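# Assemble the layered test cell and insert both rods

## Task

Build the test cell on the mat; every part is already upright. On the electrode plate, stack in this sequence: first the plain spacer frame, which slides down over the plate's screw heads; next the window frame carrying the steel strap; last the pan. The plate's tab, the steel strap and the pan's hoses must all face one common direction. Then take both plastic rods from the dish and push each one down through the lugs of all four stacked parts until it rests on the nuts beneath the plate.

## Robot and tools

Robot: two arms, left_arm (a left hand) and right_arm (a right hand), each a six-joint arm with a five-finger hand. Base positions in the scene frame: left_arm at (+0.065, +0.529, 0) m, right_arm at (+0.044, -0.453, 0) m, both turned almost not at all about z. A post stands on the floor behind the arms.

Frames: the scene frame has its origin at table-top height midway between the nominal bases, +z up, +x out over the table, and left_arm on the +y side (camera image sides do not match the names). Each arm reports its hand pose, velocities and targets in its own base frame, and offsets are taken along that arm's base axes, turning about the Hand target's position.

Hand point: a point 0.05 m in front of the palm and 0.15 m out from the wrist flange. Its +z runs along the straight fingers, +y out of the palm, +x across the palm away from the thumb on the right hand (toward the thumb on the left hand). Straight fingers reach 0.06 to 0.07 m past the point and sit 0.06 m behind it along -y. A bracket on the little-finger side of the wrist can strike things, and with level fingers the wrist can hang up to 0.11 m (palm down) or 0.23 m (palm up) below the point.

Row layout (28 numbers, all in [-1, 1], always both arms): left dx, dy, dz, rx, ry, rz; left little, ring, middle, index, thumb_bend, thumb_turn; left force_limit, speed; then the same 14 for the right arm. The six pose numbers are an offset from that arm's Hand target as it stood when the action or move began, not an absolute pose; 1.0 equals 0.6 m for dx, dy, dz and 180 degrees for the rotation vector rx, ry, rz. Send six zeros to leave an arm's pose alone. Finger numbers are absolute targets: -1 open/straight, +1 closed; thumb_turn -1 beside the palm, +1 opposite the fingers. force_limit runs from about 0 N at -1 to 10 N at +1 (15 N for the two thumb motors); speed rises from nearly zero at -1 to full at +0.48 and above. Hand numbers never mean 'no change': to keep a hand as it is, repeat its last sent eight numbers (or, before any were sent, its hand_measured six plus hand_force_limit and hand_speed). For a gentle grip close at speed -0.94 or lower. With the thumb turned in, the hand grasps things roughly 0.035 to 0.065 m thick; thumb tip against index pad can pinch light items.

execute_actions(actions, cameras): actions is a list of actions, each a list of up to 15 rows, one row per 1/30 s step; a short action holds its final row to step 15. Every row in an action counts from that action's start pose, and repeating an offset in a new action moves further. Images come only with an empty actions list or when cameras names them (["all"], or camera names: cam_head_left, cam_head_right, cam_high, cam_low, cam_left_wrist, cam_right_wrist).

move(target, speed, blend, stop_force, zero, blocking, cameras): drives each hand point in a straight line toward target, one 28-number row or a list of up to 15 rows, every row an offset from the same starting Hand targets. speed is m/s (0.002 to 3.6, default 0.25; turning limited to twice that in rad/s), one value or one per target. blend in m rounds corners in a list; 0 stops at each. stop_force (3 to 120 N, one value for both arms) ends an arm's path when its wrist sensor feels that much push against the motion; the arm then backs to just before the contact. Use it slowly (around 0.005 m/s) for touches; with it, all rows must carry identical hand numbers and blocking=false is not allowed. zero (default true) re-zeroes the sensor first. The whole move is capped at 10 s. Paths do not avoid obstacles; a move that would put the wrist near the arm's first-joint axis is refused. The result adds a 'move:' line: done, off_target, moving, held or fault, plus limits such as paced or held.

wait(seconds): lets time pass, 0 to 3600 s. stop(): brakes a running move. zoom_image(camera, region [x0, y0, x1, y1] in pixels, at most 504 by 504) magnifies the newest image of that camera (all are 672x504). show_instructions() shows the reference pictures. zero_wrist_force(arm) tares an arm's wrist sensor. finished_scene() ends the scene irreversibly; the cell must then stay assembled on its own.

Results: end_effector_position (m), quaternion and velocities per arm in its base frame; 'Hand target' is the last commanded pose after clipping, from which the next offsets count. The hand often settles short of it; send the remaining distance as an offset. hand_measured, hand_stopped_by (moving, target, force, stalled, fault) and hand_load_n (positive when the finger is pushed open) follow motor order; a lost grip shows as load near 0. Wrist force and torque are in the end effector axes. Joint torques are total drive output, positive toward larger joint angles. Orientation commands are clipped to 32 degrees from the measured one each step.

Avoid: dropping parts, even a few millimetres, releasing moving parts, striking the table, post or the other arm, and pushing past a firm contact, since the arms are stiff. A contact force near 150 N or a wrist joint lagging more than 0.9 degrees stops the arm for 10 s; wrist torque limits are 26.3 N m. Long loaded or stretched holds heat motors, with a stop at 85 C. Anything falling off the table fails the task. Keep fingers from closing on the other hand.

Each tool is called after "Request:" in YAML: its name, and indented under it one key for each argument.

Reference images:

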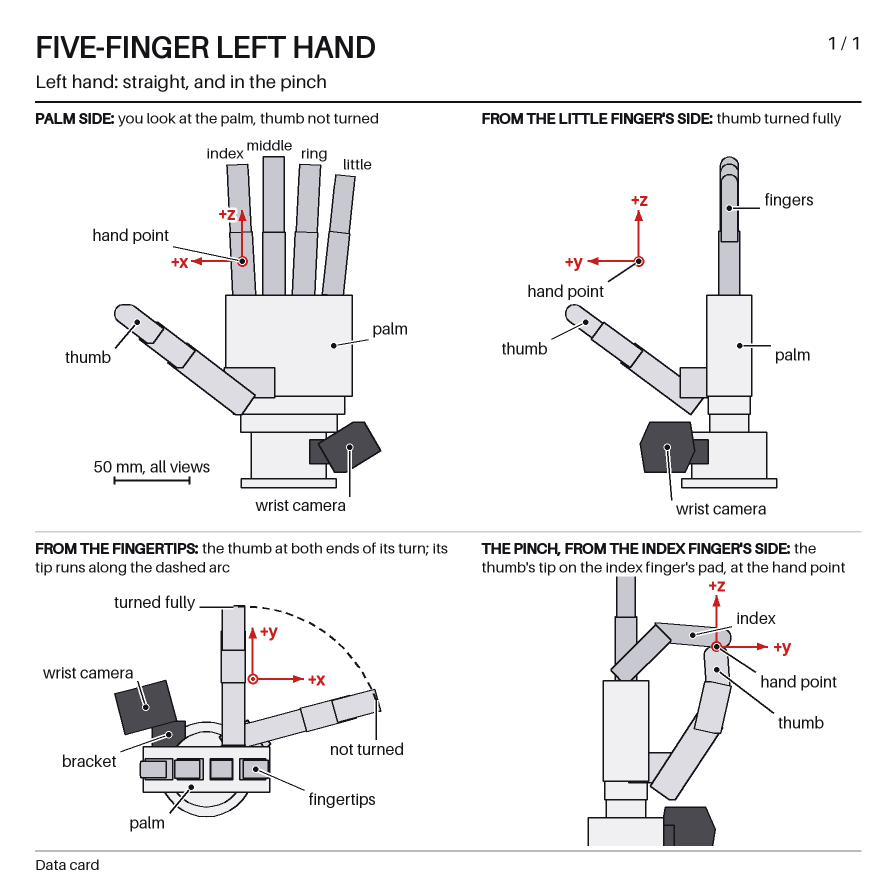

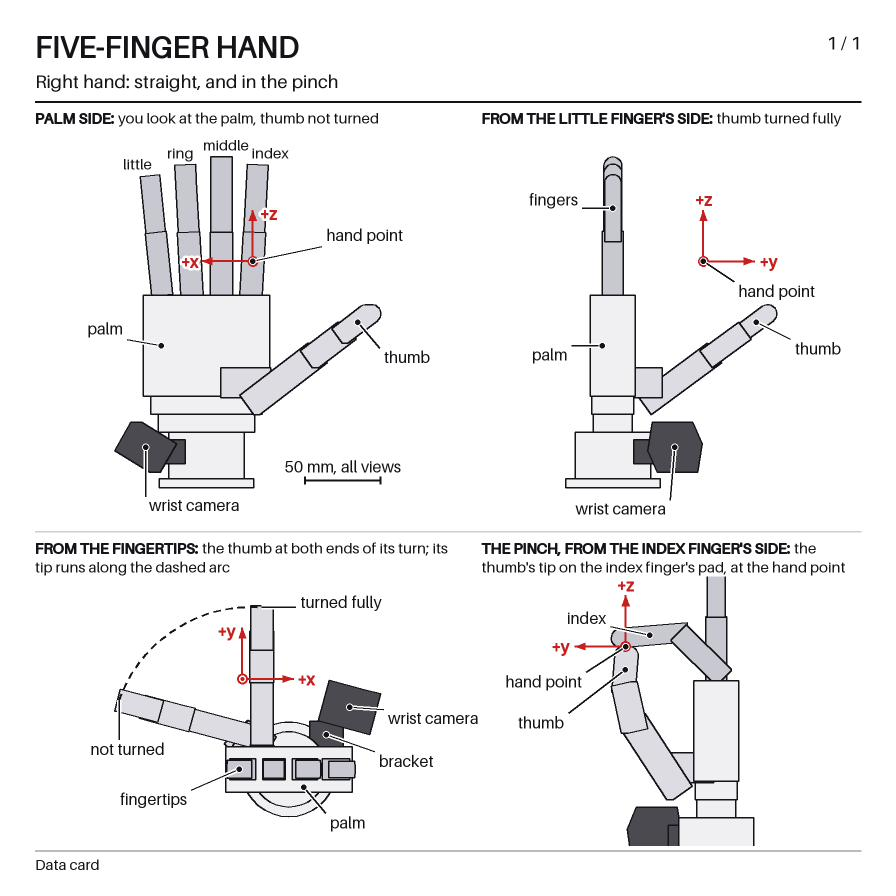

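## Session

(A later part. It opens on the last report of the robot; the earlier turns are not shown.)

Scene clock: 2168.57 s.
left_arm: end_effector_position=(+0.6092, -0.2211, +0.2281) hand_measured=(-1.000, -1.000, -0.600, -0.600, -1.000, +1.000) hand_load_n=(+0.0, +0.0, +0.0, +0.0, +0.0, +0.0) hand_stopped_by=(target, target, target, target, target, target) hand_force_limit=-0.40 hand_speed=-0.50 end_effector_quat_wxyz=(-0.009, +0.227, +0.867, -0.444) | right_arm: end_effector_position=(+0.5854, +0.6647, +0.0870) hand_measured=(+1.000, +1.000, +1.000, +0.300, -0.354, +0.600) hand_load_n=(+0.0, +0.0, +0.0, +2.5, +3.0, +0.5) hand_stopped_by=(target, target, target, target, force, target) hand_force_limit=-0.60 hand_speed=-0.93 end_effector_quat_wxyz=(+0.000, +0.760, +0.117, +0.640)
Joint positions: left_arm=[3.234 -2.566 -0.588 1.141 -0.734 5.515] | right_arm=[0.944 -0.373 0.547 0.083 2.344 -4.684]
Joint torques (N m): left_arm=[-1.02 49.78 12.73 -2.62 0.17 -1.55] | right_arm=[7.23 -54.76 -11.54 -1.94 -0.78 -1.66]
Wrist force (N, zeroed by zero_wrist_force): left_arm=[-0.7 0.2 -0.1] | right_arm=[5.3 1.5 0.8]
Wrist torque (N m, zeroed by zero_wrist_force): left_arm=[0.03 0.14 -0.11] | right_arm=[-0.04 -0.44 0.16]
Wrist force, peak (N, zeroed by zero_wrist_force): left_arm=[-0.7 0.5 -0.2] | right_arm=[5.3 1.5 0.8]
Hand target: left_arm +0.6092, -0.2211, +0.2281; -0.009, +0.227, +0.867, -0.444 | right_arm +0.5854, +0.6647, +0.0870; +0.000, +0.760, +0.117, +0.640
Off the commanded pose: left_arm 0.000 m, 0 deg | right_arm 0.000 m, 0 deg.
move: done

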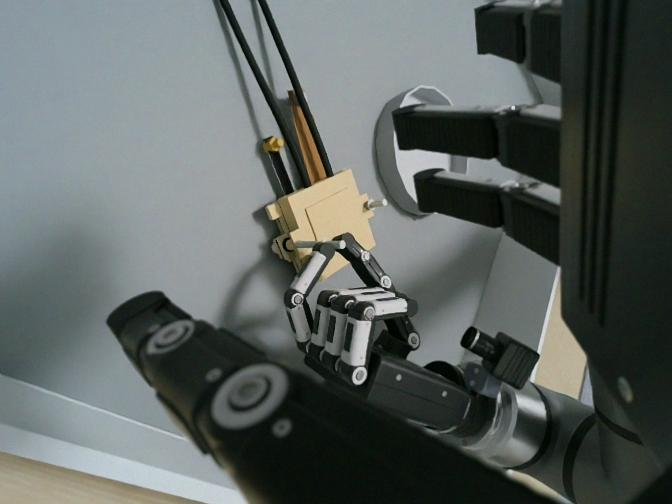

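Request:
move:
  target:
    - [0,0,0,0,0,0,-1,-1,-0.6,-0.6,-1,1,-0.4,-0.5,0,0,-0.0013,0,0,0,1,1,1,0.3,-0.28,0.6,-0.6,-0.93]
  speed: 0.003
  cameras: ["cam_left_wrist"]

Request:
zoom_image:
  camera: "cam_left_wrist"
  region: [280, 225, 350, 265]

Scene clock: 2172.67 s.
left_arm: end_effector_position=(+0.6092, -0.2211, +0.2281) hand_measured=(-1.000, -1.000, -0.600, -0.600, -1.000, +1.000) hand_load_n=(+0.0, +0.0, +0.0, +0.0, +0.0, +0.0) hand_stopped_by=(target, target, target, target, target, target) hand_force_limit=-0.40 hand_speed=-0.50 end_effector_quat_wxyz=(-0.009, +0.227, +0.867, -0.444) | right_arm: end_effector_position=(+0.5854, +0.6647, +0.0863) hand_measured=(+1.000, +1.000, +1.000, +0.300, -0.354, +0.600) hand_load_n=(+0.0, +0.0, +0.0, +2.5, +3.0, +0.0) hand_stopped_by=(target, target, target, target, force, target) hand_force_limit=-0.60 hand_speed=-0.93 end_effector_quat_wxyz=(+0.000, +0.759, +0.117, +0.640)
Joint positions: left_arm=[3.234 -2.566 -0.588 1.141 -0.734 5.515] | right_arm=[0.944 -0.373 0.547 0.081 2.344 -4.684]
Joint torques (N m): left_arm=[-0.39 49.58 13.59 -2.65 0.24 -1.63] | right_arm=[7.4 -51.86 -10.06 -1.89 -1.13 -1.46]
Wrist force (N, zeroed by zero_wrist_force): left_arm=[-0.6 0.2 -0.1] | right_arm=[6.8 1.8 0.4]
Wrist torque (N m, zeroed by zero_wrist_force): left_arm=[0.03 0.12 -0.11] | right_arm=[0.02 -0.48 0.16]
Wrist force, peak (N, zeroed by zero_wrist_force): left_arm=[-0.9 0.2 0.1] | right_arm=[6.8 1.8 0.4]
Hand target: left_arm +0.6092, -0.2211, +0.2281; -0.009, +0.227, +0.867, -0.444 | right_arm +0.5854, +0.6647, +0.0863; +0.000, +0.760, +0.117, +0.640
Off the commanded pose: left_arm 0.000 m, 0 deg | right_arm 0.000 m, 0 deg.
move: done

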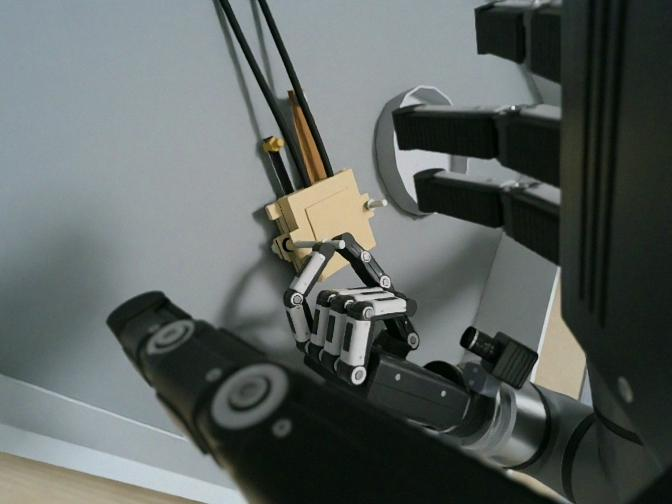

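Scaled by 7.200.

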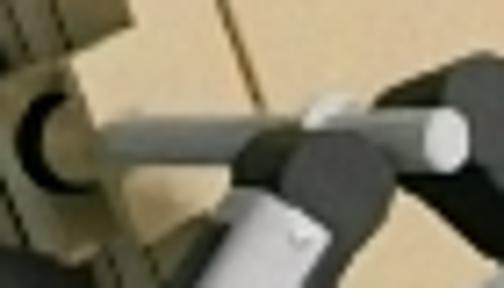

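Request:
move:
  target:
    - [0,0,0,0,0,0,-1,-1,-0.6,-0.6,-1,1,-0.4,-0.5,0,0,0.0045,0,0,0,1,1,1,0.3,-0.28,0.6,-0.6,-0.93]
    - [0,0,0,0,0,0,-1,-1,-0.6,-0.6,-1,1,-0.4,-0.5,-0.003,-0.0025,0.0045,0,0,0,1,1,1,0.3,-0.28,0.6,-0.6,-0.93]
  speed: 0.01
  cameras: ["cam_left_wrist"]

Request:
zoom_image:
  camera: "cam_left_wrist"
  region: [280, 225, 350, 265]

Scene clock: 2175.00 s.
left_arm: end_effector_position=(+0.6092, -0.2211, +0.2281) hand_measured=(-1.000, -1.000, -0.600, -0.600, -1.000, +1.000) hand_load_n=(+0.0, +0.0, +0.0, +0.0, +0.0, +0.0) hand_stopped_by=(target, target, target, target, target, target) hand_force_limit=-0.40 hand_speed=-0.50 end_effector_quat_wxyz=(-0.009, +0.227, +0.867, -0.444) | right_arm: end_effector_position=(+0.5835, +0.6632, +0.0891) hand_measured=(+1.000, +1.000, +1.000, +0.300, -0.354, +0.600) hand_load_n=(+0.0, +0.0, +0.0, +3.0, +2.5, +0.5) hand_stopped_by=(target, target, target, target, force, target) hand_force_limit=-0.60 hand_speed=-0.93 end_effector_quat_wxyz=(+0.000, +0.759, +0.117, +0.640)
Joint positions: left_arm=[3.234 -2.566 -0.588 1.141 -0.734 5.515] | right_arm=[0.944 -0.384 0.564 0.076 2.345 -4.684]
Joint torques (N m): left_arm=[-0.9 49 12.66 -2.51 0.33 -1.72] | right_arm=[5.34 -53.12 -31.99 0.84 0.03 1.53]
Wrist force (N, zeroed by zero_wrist_force): left_arm=[-0.4 0.1 -0.1] | right_arm=[4.9 1.4 0.8]
Wrist torque (N m, zeroed by zero_wrist_force): left_arm=[0.01 0.10 -0.09] | right_arm=[-0.07 -0.40 0.11]
Wrist force, peak (N, zeroed by zero_wrist_force): left_arm=[-0.8 0.5 -0.2] | right_arm=[7.4 2.0 0.3]
Hand target: left_arm +0.6092, -0.2211, +0.2281; -0.009, +0.227, +0.867, -0.444 | right_arm +0.5836, +0.6632, +0.0890; +0.000, +0.760, +0.117, +0.640
Off the commanded pose: left_arm 0.000 m, 0 deg | right_arm 0.000 m, 0 deg.
move: done

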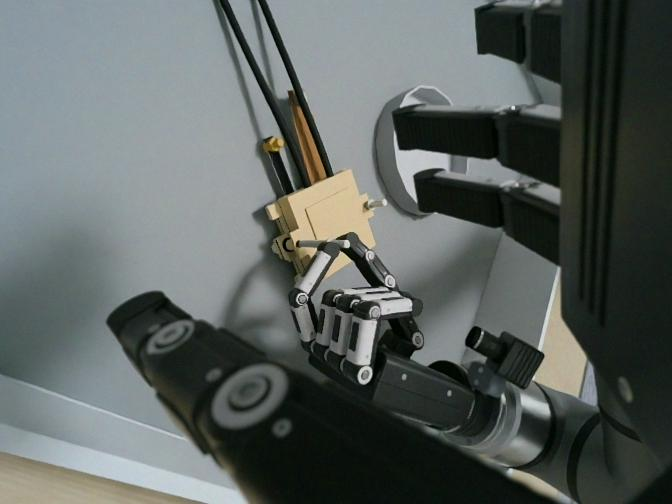

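Scaled by 7.200.

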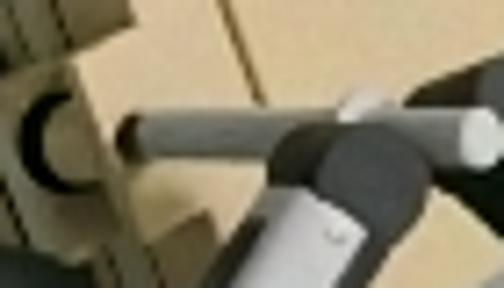

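Request:
move:
  target:
    - [0,0,0,0,0,0,-1,-1,-0.6,-0.6,-1,1,-0.4,-0.5,-0.0005,0,-0.0017,0,0,0,1,1,1,0.3,-0.28,0.6,-0.6,-0.93]
  speed: 0.004
  cameras: ["cam_left_wrist"]

Request:
zoom_image:
  camera: "cam_left_wrist"
  region: [280, 225, 350, 265]

Scene clock: 2176.53 s.
left_arm: end_effector_position=(+0.6092, -0.2211, +0.2281) hand_measured=(-1.000, -1.000, -0.600, -0.600, -1.000, +1.000) hand_load_n=(+0.0, +0.0, +0.0, +0.0, +0.0, +0.0) hand_stopped_by=(target, target, target, target, target, target) hand_force_limit=-0.40 hand_speed=-0.50 end_effector_quat_wxyz=(-0.009, +0.227, +0.867, -0.444) | right_arm: end_effector_position=(+0.5833, +0.6631, +0.0879) hand_measured=(+1.000, +1.000, +1.000, +0.300, -0.354, +0.600) hand_load_n=(+0.0, +0.0, +0.0, +3.0, +3.0, +0.5) hand_stopped_by=(target, target, target, target, force, target) hand_force_limit=-0.60 hand_speed=-0.93 end_effector_quat_wxyz=(+0.000, +0.760, +0.117, +0.640)
Joint positions: left_arm=[3.234 -2.566 -0.588 1.141 -0.734 5.515] | right_arm=[0.945 -0.384 0.566 0.074 2.345 -4.684]
Joint torques (N m): left_arm=[-0.11 49.15 12.54 -2.75 0.22 -1.58] | right_arm=[8.63 -54.54 -12.23 -1.88 1.55 1.94]
Wrist force (N, zeroed by zero_wrist_force): left_arm=[-0.7 0.2 0.0] | right_arm=[4.7 1.5 0.9]
Wrist torque (N m, zeroed by zero_wrist_force): left_arm=[0.02 0.13 -0.11] | right_arm=[-0.06 -0.38 0.09]
Wrist force, peak (N, zeroed by zero_wrist_force): left_arm=[-0.7 0.4 0.1] | right_arm=[5.3 1.6 0.9]
Hand target: left_arm +0.6092, -0.2211, +0.2281; -0.009, +0.227, +0.867, -0.444 | right_arm +0.5833, +0.6632, +0.0879; +0.000, +0.760, +0.117, +0.640
Off the commanded pose: left_arm 0.000 m, 0 deg | right_arm 0.000 m, 0 deg.
move: done

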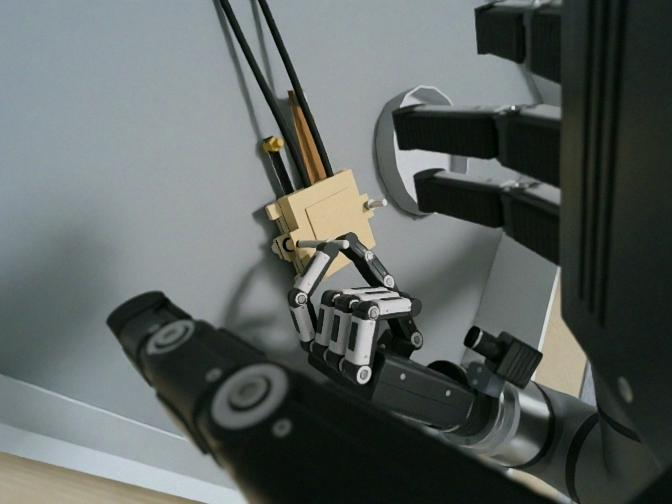

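Scaled by 7.200.

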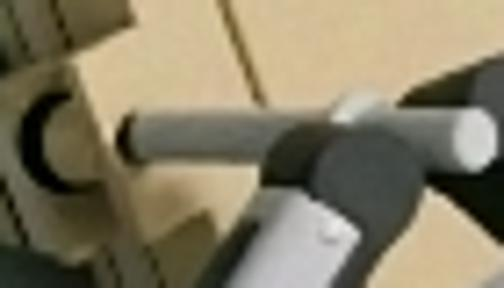

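Request:
move:
  target:
    - [0,0,0,0,0,0,-1,-1,-0.6,-0.6,-1,1,-0.4,-0.5,0,0,-0.0017,0,0,0,1,1,1,0.3,-0.28,0.6,-0.6,-0.93]
  speed: 0.004
  cameras: ["cam_left_wrist"]

Request:
zoom_image:
  camera: "cam_left_wrist"
  region: [280, 225, 350, 265]

Scene clock: 2177.57 s.
left_arm: end_effector_position=(+0.6092, -0.2211, +0.2281) hand_measured=(-1.000, -1.000, -0.600, -0.600, -1.000, +1.000) hand_load_n=(+0.0, +0.0, +0.0, +0.0, +0.0, +0.0) hand_stopped_by=(target, target, target, target, target, target) hand_force_limit=-0.40 hand_speed=-0.50 end_effector_quat_wxyz=(-0.009, +0.227, +0.867, -0.444) | right_arm: end_effector_position=(+0.5833, +0.6632, +0.0869) hand_measured=(+1.000, +1.000, +1.000, +0.300, -0.354, +0.600) hand_load_n=(+0.0, +0.0, +0.0, +2.5, +2.5, +0.5) hand_stopped_by=(target, target, target, target, force, target) hand_force_limit=-0.60 hand_speed=-0.93 end_effector_quat_wxyz=(+0.000, +0.760, +0.117, +0.640)
Joint positions: left_arm=[3.234 -2.566 -0.588 1.141 -0.734 5.515] | right_arm=[0.945 -0.383 0.567 0.072 2.345 -4.684]
Joint torques (N m): left_arm=[-1.17 49.85 13.19 -2.58 0.37 -1.59] | right_arm=[8.76 -55.81 -11.9 -1.74 1.33 1.85]
Wrist force (N, zeroed by zero_wrist_force): left_arm=[-0.7 0.2 0.0] | right_arm=[4.8 1.7 0.6]
Wrist torque (N m, zeroed by zero_wrist_force): left_arm=[0.01 0.15 -0.11] | right_arm=[-0.01 -0.38 0.11]
Wrist force, peak (N, zeroed by zero_wrist_force): left_arm=[-0.8 0.4 -0.1] | right_arm=[5.2 1.6 0.6]
Hand target: left_arm +0.6092, -0.2211, +0.2281; -0.009, +0.227, +0.867, -0.444 | right_arm +0.5833, +0.6632, +0.0869; +0.000, +0.760, +0.117, +0.640
Off the commanded pose: left_arm 0.000 m, 0 deg | right_arm 0.000 m, 0 deg.
move: done

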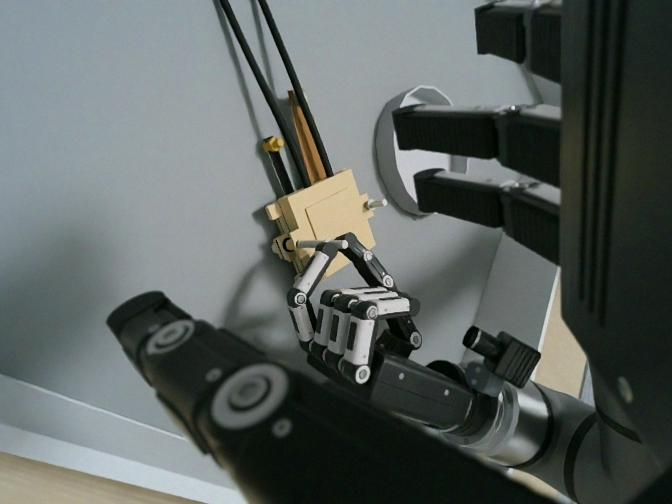

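Scaled by 7.200.

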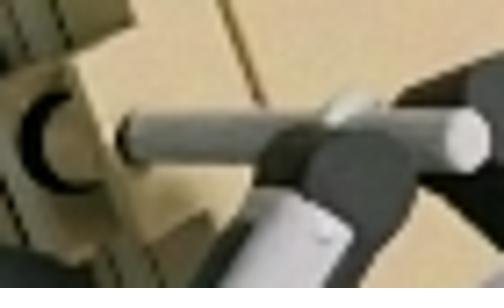

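Request:
zoom_image:
  camera: "cam_left_wrist"
  region: [284, 230, 314, 260]

Scaled by 16.800.

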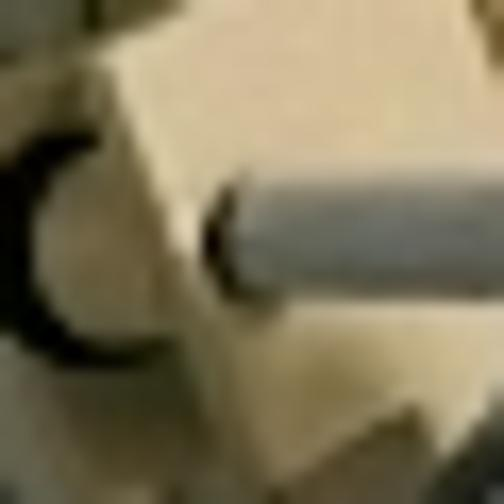

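Request:
move:
  target:
    - [0,0,0,0,0,0,-1,-1,-0.6,-0.6,-1,1,-0.4,-0.5,0,0,-0.0013,0,0,0,1,1,1,0.3,-0.28,0.6,-0.6,-0.93]
  speed: 0.003
  cameras: ["cam_left_wrist"]

Request:
zoom_image:
  camera: "cam_left_wrist"
  region: [284, 230, 314, 260]

Scene clock: 2179.73 s.
left_arm: end_effector_position=(+0.6092, -0.2211, +0.2281) hand_measured=(-1.000, -1.000, -0.600, -0.600, -1.000, +1.000) hand_load_n=(+0.0, +0.0, +0.0, +0.0, +0.0, +0.0) hand_stopped_by=(target, target, target, target, target, target) hand_force_limit=-0.40 hand_speed=-0.50 end_effector_quat_wxyz=(-0.009, +0.227, +0.867, -0.444) | right_arm: end_effector_position=(+0.5833, +0.6632, +0.0862) hand_measured=(+1.000, +1.000, +1.000, +0.300, -0.354, +0.600) hand_load_n=(+0.0, +0.5, +0.0, +3.0, +3.0, +0.5) hand_stopped_by=(target, target, target, target, force, target) hand_force_limit=-0.60 hand_speed=-0.93 end_effector_quat_wxyz=(+0.000, +0.759, +0.117, +0.640)
Joint positions: left_arm=[3.234 -2.566 -0.588 1.141 -0.734 5.515] | right_arm=[0.945 -0.382 0.568 0.071 2.345 -4.684]
Joint torques (N m): left_arm=[-1.11 49.05 13.17 -2.51 0.21 -1.78] | right_arm=[8.48 -53.24 -10.71 -1.79 0.97 0.34]
Wrist force (N, zeroed by zero_wrist_force): left_arm=[-0.6 0.3 0.0] | right_arm=[5.0 1.4 0.9]
Wrist torque (N m, zeroed by zero_wrist_force): left_arm=[0.03 0.13 -0.11] | right_arm=[-0.07 -0.42 0.11]
Wrist force, peak (N, zeroed by zero_wrist_force): left_arm=[-0.7 0.4 -0.2] | right_arm=[5.2 1.6 0.9]
Hand target: left_arm +0.6092, -0.2211, +0.2281; -0.009, +0.227, +0.867, -0.444 | right_arm +0.5833, +0.6632, +0.0861; +0.000, +0.760, +0.117, +0.640
Off the commanded pose: left_arm 0.000 m, 0 deg | right_arm 0.000 m, 0 deg.
move: done

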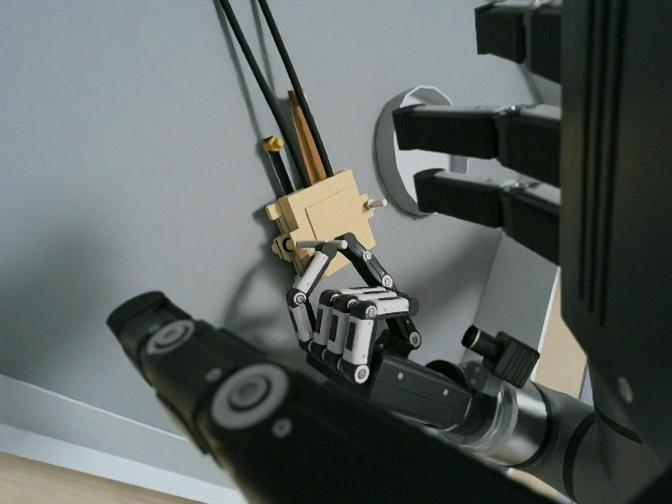

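Scaled by 16.800.

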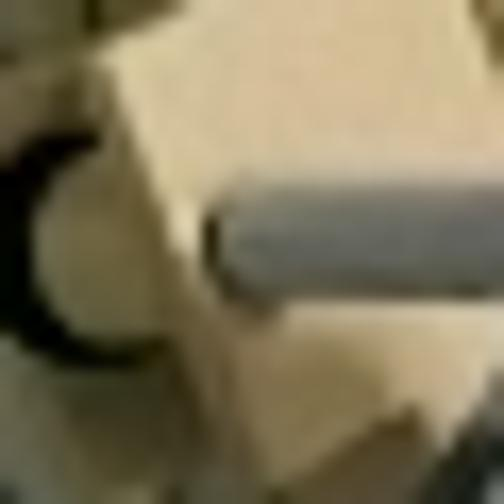

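Request:
move:
  target:
    - [0,0,0,0,0,0,-1,-1,-0.6,-0.6,-1,1,-0.4,-0.5,0,0,-0.0013,0,0,0,1,1,1,0.3,-0.28,0.6,-0.6,-0.93]
  speed: 0.003
  cameras: ["cam_left_wrist"]

Request:
zoom_image:
  camera: "cam_left_wrist"
  region: [284, 230, 314, 260]

Scene clock: 2180.87 s.
left_arm: end_effector_position=(+0.6092, -0.2211, +0.2281) hand_measured=(-1.000, -1.000, -0.600, -0.600, -1.000, +1.000) hand_load_n=(+0.0, +0.0, -0.5, +0.0, +0.0, +0.0) hand_stopped_by=(target, target, target, target, target, target) hand_force_limit=-0.40 hand_speed=-0.50 end_effector_quat_wxyz=(-0.009, +0.227, +0.867, -0.444) | right_arm: end_effector_position=(+0.5833, +0.6632, +0.0853) hand_measured=(+1.000, +1.000, +1.000, +0.300, -0.354, +0.600) hand_load_n=(+0.0, +0.0, +0.0, +3.0, +2.5, +0.5) hand_stopped_by=(target, target, target, target, force, target) hand_force_limit=-0.60 hand_speed=-0.93 end_effector_quat_wxyz=(+0.000, +0.760, +0.117, +0.640)
Joint positions: left_arm=[3.234 -2.566 -0.588 1.141 -0.734 5.515] | right_arm=[0.945 -0.382 0.568 0.07 2.345 -4.684]
Joint torques (N m): left_arm=[-1.41 49.23 12.71 -2.79 0.31 -1.53] | right_arm=[7.63 -54.86 -12.3 -1.73 1.08 -0.35]
Wrist force (N, zeroed by zero_wrist_force): left_arm=[-0.6 0.3 0.0] | right_arm=[5.3 1.7 1.0]
Wrist torque (N m, zeroed by zero_wrist_force): left_arm=[0.04 0.13 -0.11] | right_arm=[-0.02 -0.44 0.13]
Wrist force, peak (N, zeroed by zero_wrist_force): left_arm=[-0.8 0.4 0.0] | right_arm=[5.3 1.7 1.0]
Hand target: left_arm +0.6092, -0.2211, +0.2281; -0.009, +0.227, +0.867, -0.444 | right_arm +0.5833, +0.6632, +0.0854; +0.000, +0.760, +0.117, +0.640
Off the commanded pose: left_arm 0.000 m, 0 deg | right_arm 0.000 m, 0 deg.
move: done

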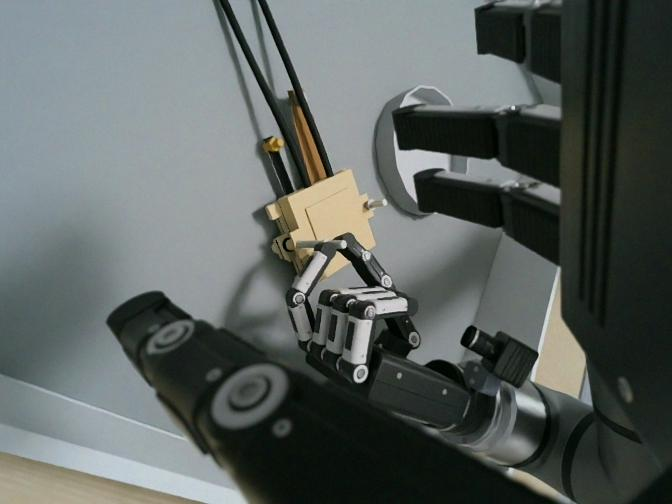

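Scaled by 16.800.

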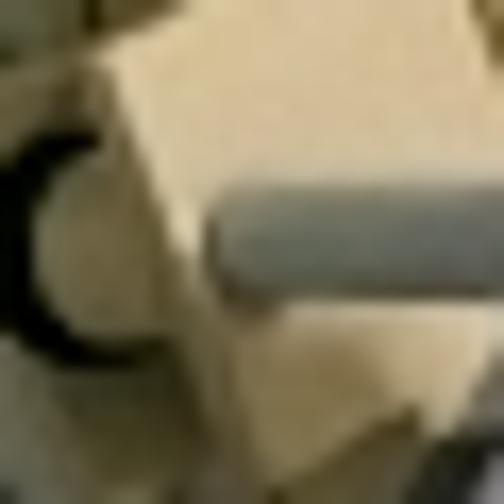

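Request:
move:
  target:
    - [0,0,0,0,0,0,-1,-1,-0.6,-0.6,-1,1,-0.4,-0.5,0,0,-0.0025,0,0,0,1,1,1,0.3,-0.28,0.6,-0.6,-0.93]
  speed: 0.003
  cameras: ["cam_left_wrist"]

Request:
zoom_image:
  camera: "cam_left_wrist"
  region: [284, 230, 314, 260]

Scene clock: 2182.10 s.
left_arm: end_effector_position=(+0.6092, -0.2211, +0.2281) hand_measured=(-1.000, -1.000, -0.600, -0.600, -1.000, +1.000) hand_load_n=(+0.0, +0.0, +0.0, +0.0, +0.0, +0.0) hand_stopped_by=(target, target, target, target, target, target) hand_force_limit=-0.40 hand_speed=-0.50 end_effector_quat_wxyz=(-0.009, +0.227, +0.867, -0.444) | right_arm: end_effector_position=(+0.5833, +0.6632, +0.0838) hand_measured=(+1.000, +1.000, +1.000, +0.300, -0.354, +0.600) hand_load_n=(+0.0, +0.0, +0.0, +2.5, +2.5, +0.5) hand_stopped_by=(target, target, target, target, force, target) hand_force_limit=-0.60 hand_speed=-0.93 end_effector_quat_wxyz=(+0.000, +0.760, +0.117, +0.640)
Joint positions: left_arm=[3.234 -2.566 -0.588 1.141 -0.734 5.515] | right_arm=[0.945 -0.381 0.57 0.067 2.345 -4.684]
Joint torques (N m): left_arm=[-0.95 49.49 13.57 -2.51 0.17 -1.75] | right_arm=[8.49 -54.61 -11.55 -1.94 0.81 -1.18]
Wrist force (N, zeroed by zero_wrist_force): left_arm=[-0.6 0.3 -0.2] | right_arm=[5.2 1.4 0.9]
Wrist torque (N m, zeroed by zero_wrist_force): left_arm=[0.04 0.12 -0.11] | right_arm=[-0.04 -0.44 0.13]
Wrist force, peak (N, zeroed by zero_wrist_force): left_arm=[-0.7 0.5 -0.1] | right_arm=[5.4 1.4 1.2]
Hand target: left_arm +0.6092, -0.2211, +0.2281; -0.009, +0.227, +0.867, -0.444 | right_arm +0.5833, +0.6632, +0.0839; +0.000, +0.760, +0.117, +0.640
Off the commanded pose: left_arm 0.000 m, 0 deg | right_arm 0.000 m, 0 deg.
move: done

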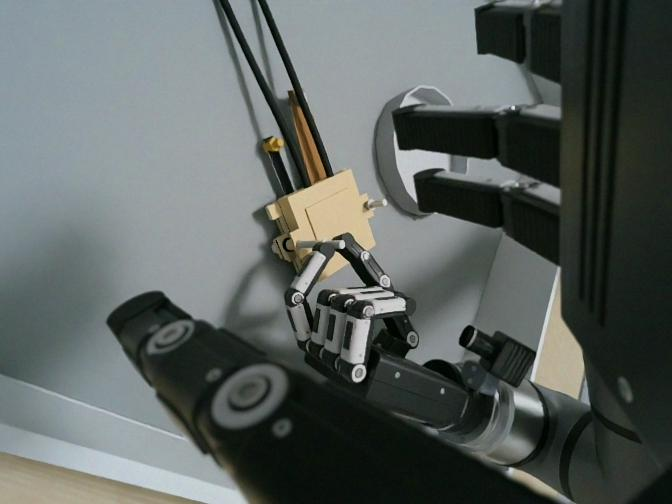

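Scaled by 16.800.

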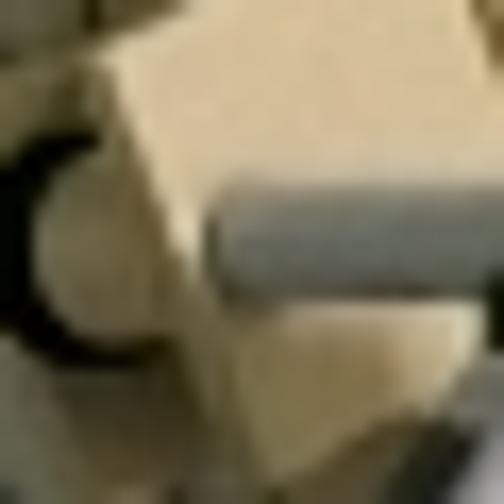

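Request:
move:
  target:
    - [0,0,0,0,0,0,-1,-1,-0.6,-0.6,-1,1,-0.4,-0.5,0,0,-0.0083,0,0,0,1,1,1,0.3,-0.28,0.6,-0.6,-0.93]
  speed: 0.005
  stop_force: 3
  cameras: ["cam_left_wrist"]

Request:
zoom_image:
  camera: "cam_left_wrist"
  region: [280, 225, 350, 265]

Scene clock: 2184.67 s.
left_arm: end_effector_position=(+0.6092, -0.2211, +0.2281) hand_measured=(-1.000, -1.000, -0.600, -0.600, -1.000, +1.000) hand_load_n=(+0.0, +0.0, +0.0, +0.0, +0.0, +0.0) hand_stopped_by=(target, target, target, target, target, target) hand_force_limit=-0.40 hand_speed=-0.50 end_effector_quat_wxyz=(-0.009, +0.227, +0.867, -0.444) | right_arm: end_effector_position=(+0.5833, +0.6631, +0.0788) hand_measured=(+1.000, +1.000, +1.000, +0.300, -0.354, +0.600) hand_load_n=(+0.0, +0.0, +0.0, +2.5, +3.0, +0.5) hand_stopped_by=(target, target, target, target, force, target) hand_force_limit=-0.60 hand_speed=-0.93 end_effector_quat_wxyz=(+0.000, +0.760, +0.117, +0.640)
Joint positions: left_arm=[3.234 -2.566 -0.588 1.141 -0.734 5.515] | right_arm=[0.945 -0.376 0.574 0.058 2.345 -4.684]
Joint torques (N m): left_arm=[-0.74 49.16 13.21 -2.65 0.25 -1.63] | right_arm=[7.08 -63.19 -16.83 0.99 0.86 -2.2]
Wrist force (N, zeroed by zero_wrist_force): left_arm=[-0.7 0.4 0.0] | right_arm=[4.8 1.2 1.0]
Wrist torque (N m, zeroed by zero_wrist_force): left_arm=[0.05 0.14 -0.12] | right_arm=[-0.06 -0.37 0.10]
Wrist force, peak (N, zeroed by zero_wrist_force): left_arm=[-0.9 0.1 -0.2] | right_arm=[5.9 1.2 1.1]
Hand target: left_arm +0.6092, -0.2211, +0.2281; -0.009, +0.227, +0.867, -0.444 | right_arm +0.5833, +0.6632, +0.0789; +0.000, +0.760, +0.117, +0.640
Off the commanded pose: left_arm 0.000 m, 0 deg | right_arm 0.000 m, 0 deg.
move: done

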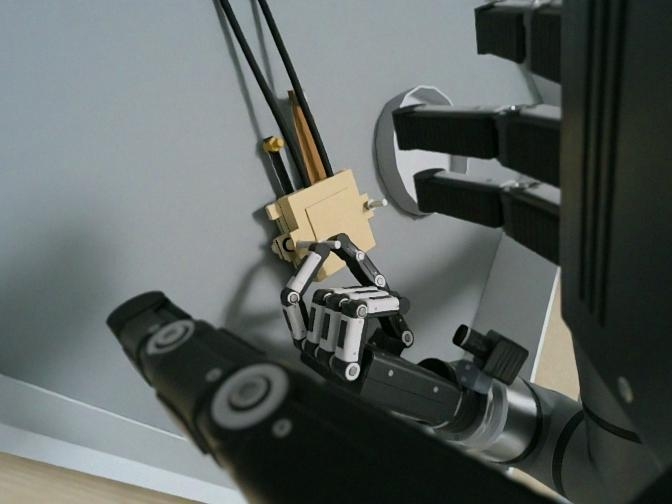

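Scaled by 7.200.

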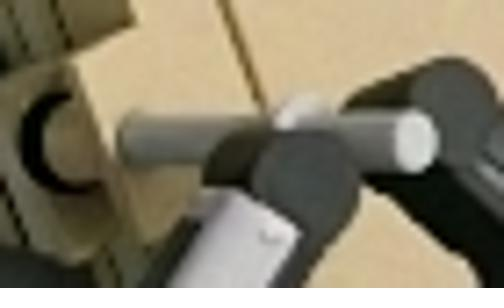

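Excellent — inside the pan hole. Lower to about z .072.

Request:
move:
  target:
    - [0,0,0,0,0,0,-1,-1,-0.6,-0.6,-1,1,-0.4,-0.5,0,0,-0.0108,0,0,0,1,1,1,0.3,-0.28,0.6,-0.6,-0.93]
  speed: 0.005
  stop_force: 3
  cameras: ["cam_left_wrist"]

Request:
zoom_image:
  camera: "cam_left_wrist"
  region: [280, 225, 350, 265]

Scene clock: 2187.17 s.
left_arm: end_effector_position=(+0.6092, -0.2211, +0.2281) hand_measured=(-1.000, -1.000, -0.600, -0.600, -1.000, +1.000) hand_load_n=(+0.0, +0.0, +0.0, +0.0, +0.0, +0.0) hand_stopped_by=(target, target, target, target, target, target) hand_force_limit=-0.40 hand_speed=-0.50 end_effector_quat_wxyz=(-0.009, +0.227, +0.867, -0.444) | right_arm: end_effector_position=(+0.5833, +0.6632, +0.0724) hand_measured=(+1.000, +1.000, +1.000, +0.300, -0.354, +0.600) hand_load_n=(+0.0, +0.0, +0.0, +3.0, +3.0, +0.5) hand_stopped_by=(target, target, target, target, force, target) hand_force_limit=-0.60 hand_speed=-0.93 end_effector_quat_wxyz=(+0.000, +0.760, +0.117, +0.640)
Joint positions: left_arm=[3.234 -2.566 -0.588 1.141 -0.734 5.515] | right_arm=[0.945 -0.371 0.58 0.047 2.345 -4.684]
Joint torques (N m): left_arm=[-1.04 49.45 13.97 -2.63 0.15 -1.51] | right_arm=[7.02 -61 -13.86 1.36 0.86 -1.48]
Wrist force (N, zeroed by zero_wrist_force): left_arm=[-0.5 0.2 0.0] | right_arm=[7.7 1.1 1.4]
Wrist torque (N m, zeroed by zero_wrist_force): left_arm=[0.03 0.11 -0.10] | right_arm=[-0.06 -0.54 0.13]
Wrist force, peak (N, zeroed by zero_wrist_force): left_arm=[-0.9 0.4 -0.1] | right_arm=[8.1 1.2 1.4]
Hand target: left_arm +0.6092, -0.2211, +0.2281; -0.009, +0.227, +0.867, -0.444 | right_arm +0.5833, +0.6632, +0.0724; +0.000, +0.760, +0.117, +0.640
Off the commanded pose: left_arm 0.000 m, 0 deg | right_arm 0.000 m, 0 deg.
move: done

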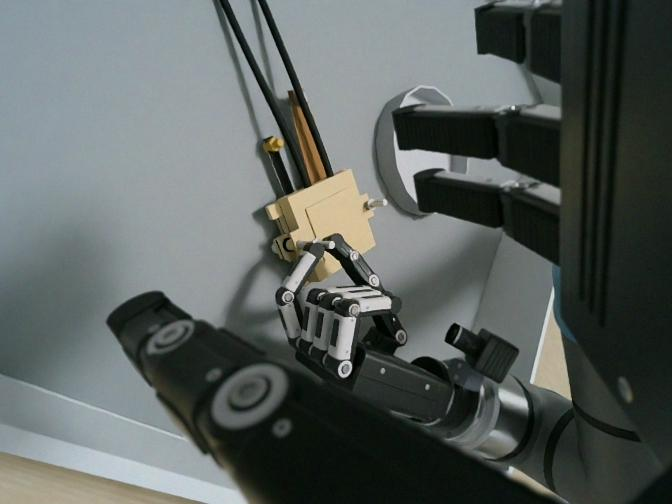

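Scaled by 7.200.

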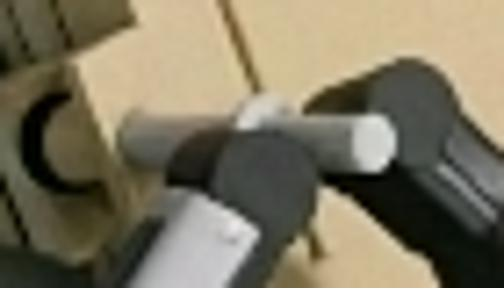

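Request:
move:
  target:
    - [0,0,0,0,0,0,-1,-1,-0.6,-0.6,-1,1,-0.4,-0.5,0,0,0.0017,0,0,0,1,1,1,0.3,-0.28,0.6,-0.6,-0.93]
    - [0,0,0,0,0,0,-1,-1,-0.6,-0.6,-1,1,-0.4,-0.5,-0.0035,0.00227,0.0017,0,0,0,1,1,1,0.3,-0.28,0.6,-0.6,-0.93]
  speed: 0.005
  cameras: ["cam_left_wrist"]

Request:
zoom_image:
  camera: "cam_left_wrist"
  region: [280, 225, 350, 265]

Scene clock: 2190.80 s.
left_arm: end_effector_position=(+0.6092, -0.2211, +0.2281) hand_measured=(-1.000, -1.000, -0.600, -0.600, -1.000, +1.000) hand_load_n=(-0.5, +0.0, +0.0, +0.0, +0.0, +0.0) hand_stopped_by=(target, target, target, target, target, target) hand_force_limit=-0.40 hand_speed=-0.50 end_effector_quat_wxyz=(-0.009, +0.227, +0.867, -0.444) | right_arm: end_effector_position=(+0.5811, +0.6645, +0.0734) hand_measured=(+1.000, +1.000, +1.000, +0.300, -0.354, +0.600) hand_load_n=(+0.0, +0.0, +0.0, +2.5, +2.5, +0.5) hand_stopped_by=(target, target, target, target, force, target) hand_force_limit=-0.60 hand_speed=-0.93 end_effector_quat_wxyz=(+0.000, +0.760, +0.117, +0.640)
Joint positions: left_arm=[3.234 -2.566 -0.588 1.141 -0.734 5.515] | right_arm=[0.948 -0.37 0.576 0.052 2.349 -4.683]
Joint torques (N m): left_arm=[-0.86 49.18 13.38 -2.68 0.24 -1.61] | right_arm=[4.35 -53.5 -28.54 0.98 0.79 1.69]
Wrist force (N, zeroed by zero_wrist_force): left_arm=[-0.7 0.2 -0.1] | right_arm=[5.2 2.0 1.2]
Wrist torque (N m, zeroed by zero_wrist_force): left_arm=[0.03 0.13 -0.11] | right_arm=[0.00 -0.42 0.12]
Wrist force, peak (N, zeroed by zero_wrist_force): left_arm=[-0.9 0.1 -0.2] | right_arm=[8.2 1.3 1.3]
Hand target: left_arm +0.6092, -0.2211, +0.2281; -0.009, +0.227, +0.867, -0.444 | right_arm +0.5812, +0.6645, +0.0734; +0.000, +0.760, +0.117, +0.640
Off the commanded pose: left_arm 0.000 m, 0 deg | right_arm 0.000 m, 0 deg.
move: done

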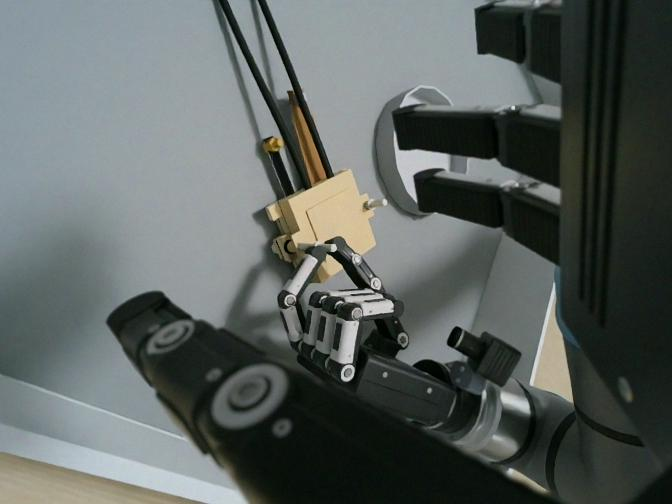

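Scaled by 7.200.

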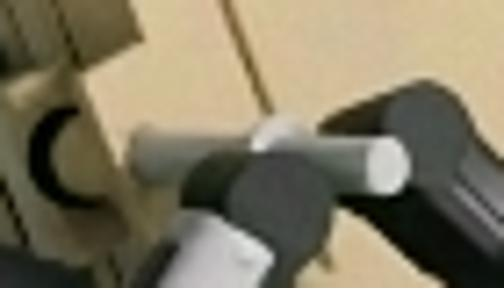

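Request:
move:
  target: [0,0,0,0,0,0,-1,-1,-0.6,-0.6,-1,1,-0.4,-0.5,0,0,-0.0123,0,0,0,1,1,1,0.3,-0.28,0.6,-0.6,-0.93]
  speed: 0.004
  stop_force: 3
  cameras: ["cam_left_wrist"]

Scene clock: 2194.80 s.
left_arm: end_effector_position=(+0.6092, -0.2211, +0.2281) hand_measured=(-1.000, -1.000, -0.600, -0.600, -1.000, +1.000) hand_load_n=(+0.0, +0.0, +0.0, +0.0, +0.0, +0.0) hand_stopped_by=(target, target, target, target, target, target) hand_force_limit=-0.40 hand_speed=-0.50 end_effector_quat_wxyz=(-0.009, +0.227, +0.867, -0.444) | right_arm: end_effector_position=(+0.5811, +0.6645, +0.0707) hand_measured=(+1.000, +1.000, +1.000, +0.300, -0.354, +0.600) hand_load_n=(+0.0, +0.0, +0.0, +2.5, +2.5, +0.0) hand_stopped_by=(target, target, target, target, force, target) hand_force_limit=-0.60 hand_speed=-0.93 end_effector_quat_wxyz=(+0.000, +0.760, +0.117, +0.640)
Joint positions: left_arm=[3.234 -2.566 -0.588 1.141 -0.734 5.515] | right_arm=[0.948 -0.368 0.578 0.047 2.349 -4.683]
Joint torques (N m): left_arm=[-0.73 49.71 13.29 -2.73 0.08 -1.54] | right_arm=[-6.15 -71.25 -26.33 1.68 -0.84 -1.95]
Wrist force (N, zeroed by zero_wrist_force): left_arm=[-0.7 0.3 0.0] | right_arm=[9.0 2.3 1.7]
Wrist torque (N m, zeroed by zero_wrist_force): left_arm=[0.03 0.14 -0.11] | right_arm=[0.02 -0.55 0.11]
Wrist force, peak (N, zeroed by zero_wrist_force): left_arm=[-0.8 0.1 -0.1] | right_arm=[10.5 2.0 1.4]
Hand target: left_arm +0.6092, -0.2211, +0.2281; -0.009, +0.227, +0.867, -0.444 | right_arm +0.5812, +0.6645, +0.0709; +0.000, +0.760, +0.117, +0.640 (not the last commanded pose)
Off the commanded pose: left_arm 0.000 m, 0 deg | right_arm 0.005 m, 0 deg.
move: contact (right_arm)

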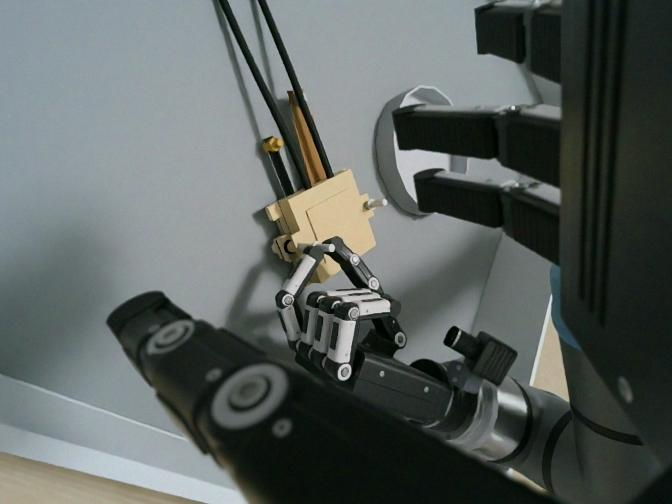

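Request:
zoom_image:
  camera: "cam_left_wrist"
  region: [240, 155, 400, 275]

Request:
zoom_image:
  camera: "cam_left_wrist"
  region: [280, 225, 350, 265]

Scaled by 3.150.

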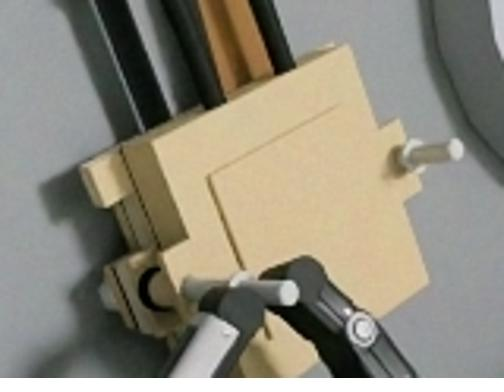

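Scaled by 7.200.

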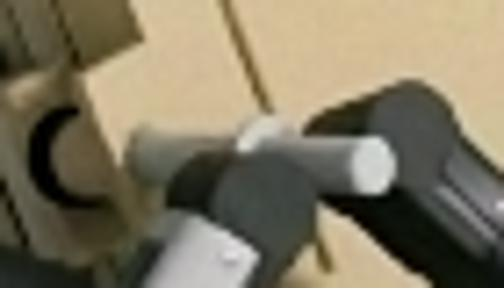

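Request:
zoom_image:
  camera: "cam_left_wrist"
  region: [258, 220, 308, 264]

Scaled by 10.080.

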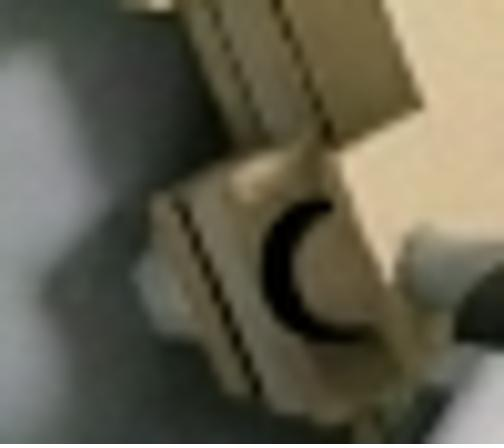

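Request:
move:
  target:
    - [0,0,0,0,0,0,-1,-1,-0.6,-0.6,-1,1,-0.4,-0.5,0,0,0.0025,0,0,0,1,1,1,0.3,-0.28,0.6,-0.6,-0.93]
    - [0,0,0,0,0,0,-1,-1,-0.6,-0.6,-1,1,-0.4,-0.5,-0.0014,0.0009,0.0025,0,0,0,1,1,1,0.3,-0.28,0.6,-0.6,-0.93]
  speed: 0.004
  cameras: ["cam_left_wrist"]

Request:
zoom_image:
  camera: "cam_left_wrist"
  region: [258, 220, 338, 280]

Scene clock: 2202.27 s.
left_arm: end_effector_position=(+0.6092, -0.2211, +0.2281) hand_measured=(-1.000, -1.000, -0.600, -0.600, -1.000, +1.000) hand_load_n=(+0.0, +0.0, +0.0, +0.0, +0.0, +0.0) hand_stopped_by=(target, target, target, target, target, target) hand_force_limit=-0.40 hand_speed=-0.50 end_effector_quat_wxyz=(-0.009, +0.227, +0.867, -0.444) | right_arm: end_effector_position=(+0.5803, +0.6651, +0.0725) hand_measured=(+1.000, +1.000, +1.000, +0.300, -0.354, +0.600) hand_load_n=(+0.0, +0.0, +0.0, +2.5, +2.5, +0.0) hand_stopped_by=(target, target, target, target, force, target) hand_force_limit=-0.60 hand_speed=-0.93 end_effector_quat_wxyz=(+0.000, +0.759, +0.117, +0.640)
Joint positions: left_arm=[3.234 -2.566 -0.588 1.141 -0.734 5.515] | right_arm=[0.949 -0.368 0.575 0.051 2.35 -4.682]
Joint torques (N m): left_arm=[-1.21 49.93 13.66 -2.71 0.22 -1.68] | right_arm=[6.81 -51.91 -28.76 1.17 0.85 2.04]
Wrist force (N, zeroed by zero_wrist_force): left_arm=[-0.5 0.2 0.1] | right_arm=[5.3 2.5 1.0]
Wrist torque (N m, zeroed by zero_wrist_force): left_arm=[0.02 0.12 -0.10] | right_arm=[0.07 -0.40 0.12]
Wrist force, peak (N, zeroed by zero_wrist_force): left_arm=[-0.8 0.3 -0.1] | right_arm=[10.1 2.1 1.4]
Hand target: left_arm +0.6092, -0.2211, +0.2281; -0.009, +0.227, +0.867, -0.444 | right_arm +0.5803, +0.6651, +0.0724; +0.000, +0.760, +0.117, +0.640
Off the commanded pose: left_arm 0.000 m, 0 deg | right_arm 0.000 m, 0 deg.
move: done

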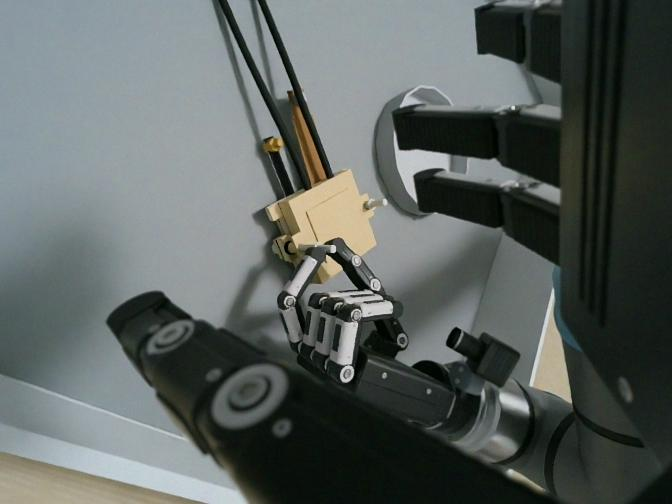

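Scaled by 6.300.

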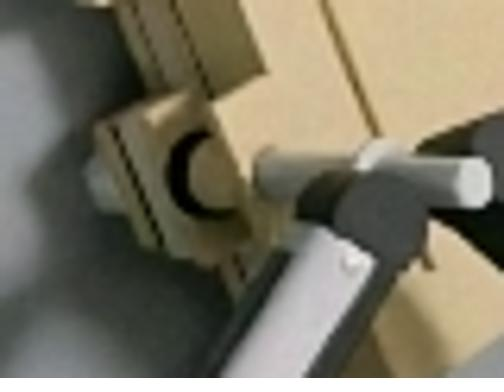

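Request:
move:
  target: [0,0,0,0,0,0,-1,-1,-0.6,-0.6,-1,1,-0.4,-0.5,-0.0014,0.0009,0,0,0,0,1,1,1,0.3,-0.28,0.6,-0.6,-0.93]
  speed: 0.004

Request:
move:
  target: [0,0,0,0,0,0,-1,-1,-0.6,-0.6,-1,1,-0.4,-0.5,0,0,-0.0123,0,0,0,1,1,1,0.3,-0.28,0.6,-0.6,-0.93]
  speed: 0.004
  stop_force: 3
  cameras: ["cam_left_wrist"]

Request:
zoom_image:
  camera: "cam_left_wrist"
  region: [258, 220, 338, 280]

Scene clock: 2204.40 s.
left_arm: end_effector_position=(+0.6092, -0.2211, +0.2281) hand_measured=(-1.000, -1.000, -0.600, -0.600, -1.000, +1.000) hand_load_n=(+0.0, +0.0, +0.0, +0.0, +0.0, +0.0) hand_stopped_by=(target, target, target, target, target, target) hand_force_limit=-0.40 hand_speed=-0.50 end_effector_quat_wxyz=(-0.009, +0.227, +0.867, -0.444) | right_arm: end_effector_position=(+0.5794, +0.6656, +0.0723) hand_measured=(+1.000, +1.000, +1.000, +0.300, -0.354, +0.600) hand_load_n=(+0.0, +0.0, +0.0, +3.0, +3.0, +0.0) hand_stopped_by=(target, target, target, target, force, target) hand_force_limit=-0.60 hand_speed=-0.93 end_effector_quat_wxyz=(+0.000, +0.760, +0.117, +0.640)
Joint positions: left_arm=[3.234 -2.566 -0.588 1.141 -0.734 5.515] | right_arm=[0.951 -0.368 0.574 0.052 2.351 -4.682]
Joint torques (N m): left_arm=[-0.74 48.87 12.57 -2.81 0.16 -1.67] | right_arm=[5.36 -53.26 -30.92 1.06 0.69 1.75]
Wrist force (N, zeroed by zero_wrist_force): left_arm=[-0.7 0.0 -0.1] | right_arm=[6.5 2.5 1.2]
Wrist torque (N m, zeroed by zero_wrist_force): left_arm=[0.00 0.14 -0.10] | right_arm=[0.07 -0.43 0.11]
Wrist force, peak (N, zeroed by zero_wrist_force): left_arm=[-0.8 0.3 -0.1] | right_arm=[7.9 2.6 1.2]
Hand target: left_arm +0.6092, -0.2211, +0.2281; -0.009, +0.227, +0.867, -0.444 | right_arm +0.5795, +0.6656, +0.0724; +0.000, +0.760, +0.117, +0.640
Off the commanded pose: left_arm 0.000 m, 0 deg | right_arm 0.000 m, 0 deg.
move: done

Scene clock: 2205.50 s.
left_arm: end_effector_position=(+0.6092, -0.2211, +0.2281) hand_measured=(-1.000, -1.000, -0.600, -0.600, -1.000, +1.000) hand_load_n=(+0.0, +0.0, +0.0, +0.0, +0.0, +0.0) hand_stopped_by=(target, target, target, target, target, target) hand_force_limit=-0.40 hand_speed=-0.50 end_effector_quat_wxyz=(-0.009, +0.227, +0.867, -0.444) | right_arm: end_effector_position=(+0.5794, +0.6656, +0.0703) hand_measured=(+1.000, +1.000, +1.000, +0.300, -0.354, +0.600) hand_load_n=(+0.0, +0.0, +0.0, +3.0, +2.5, +0.0) hand_stopped_by=(target, target, target, target, force, target) hand_force_limit=-0.60 hand_speed=-0.93 end_effector_quat_wxyz=(+0.000, +0.760, +0.117, +0.640)
Joint positions: left_arm=[3.234 -2.566 -0.588 1.141 -0.734 5.515] | right_arm=[0.951 -0.366 0.575 0.048 2.351 -4.682]
Joint torques (N m): left_arm=[-0.4 49.67 13.1 -2.64 0.16 -1.52] | right_arm=[-2.22 -70.73 -25.34 1.97 -0.79 1.16]
Wrist force (N, zeroed by zero_wrist_force): left_arm=[-0.5 0.2 -0.1] | right_arm=[10.8 2.2 1.4]
Wrist torque (N m, zeroed by zero_wrist_force): left_arm=[0.03 0.11 -0.10] | right_arm=[0.02 -0.53 0.09]
Wrist force, peak (N, zeroed by zero_wrist_force): left_arm=[-0.8 0.3 -0.3] | right_arm=[11.0 2.4 1.5]
Hand target: left_arm +0.6092, -0.2211, +0.2281; -0.009, +0.227, +0.867, -0.444 | right_arm +0.5795, +0.6656, +0.0704; +0.000, +0.759, +0.117, +0.640 (not the last commanded pose)
Off the commanded pose: left_arm 0.000 m, 0 deg | right_arm 0.005 m, 0 deg.
move: contact (right_arm)

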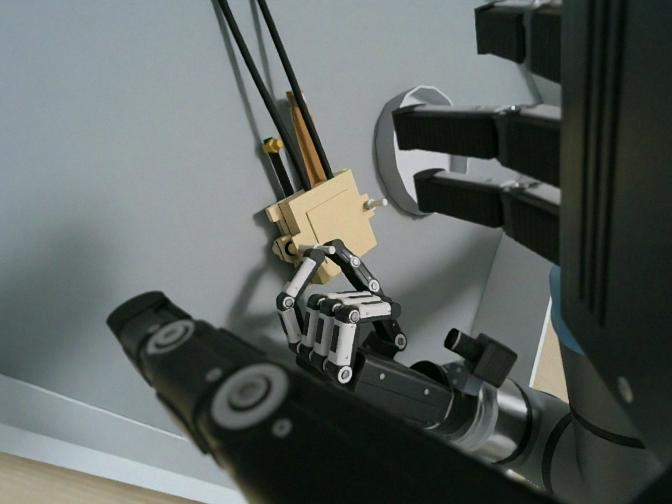

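Scaled by 6.300.

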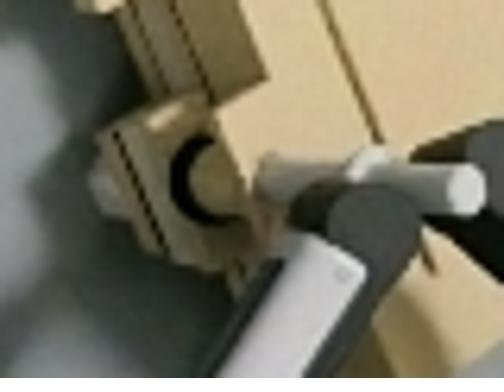

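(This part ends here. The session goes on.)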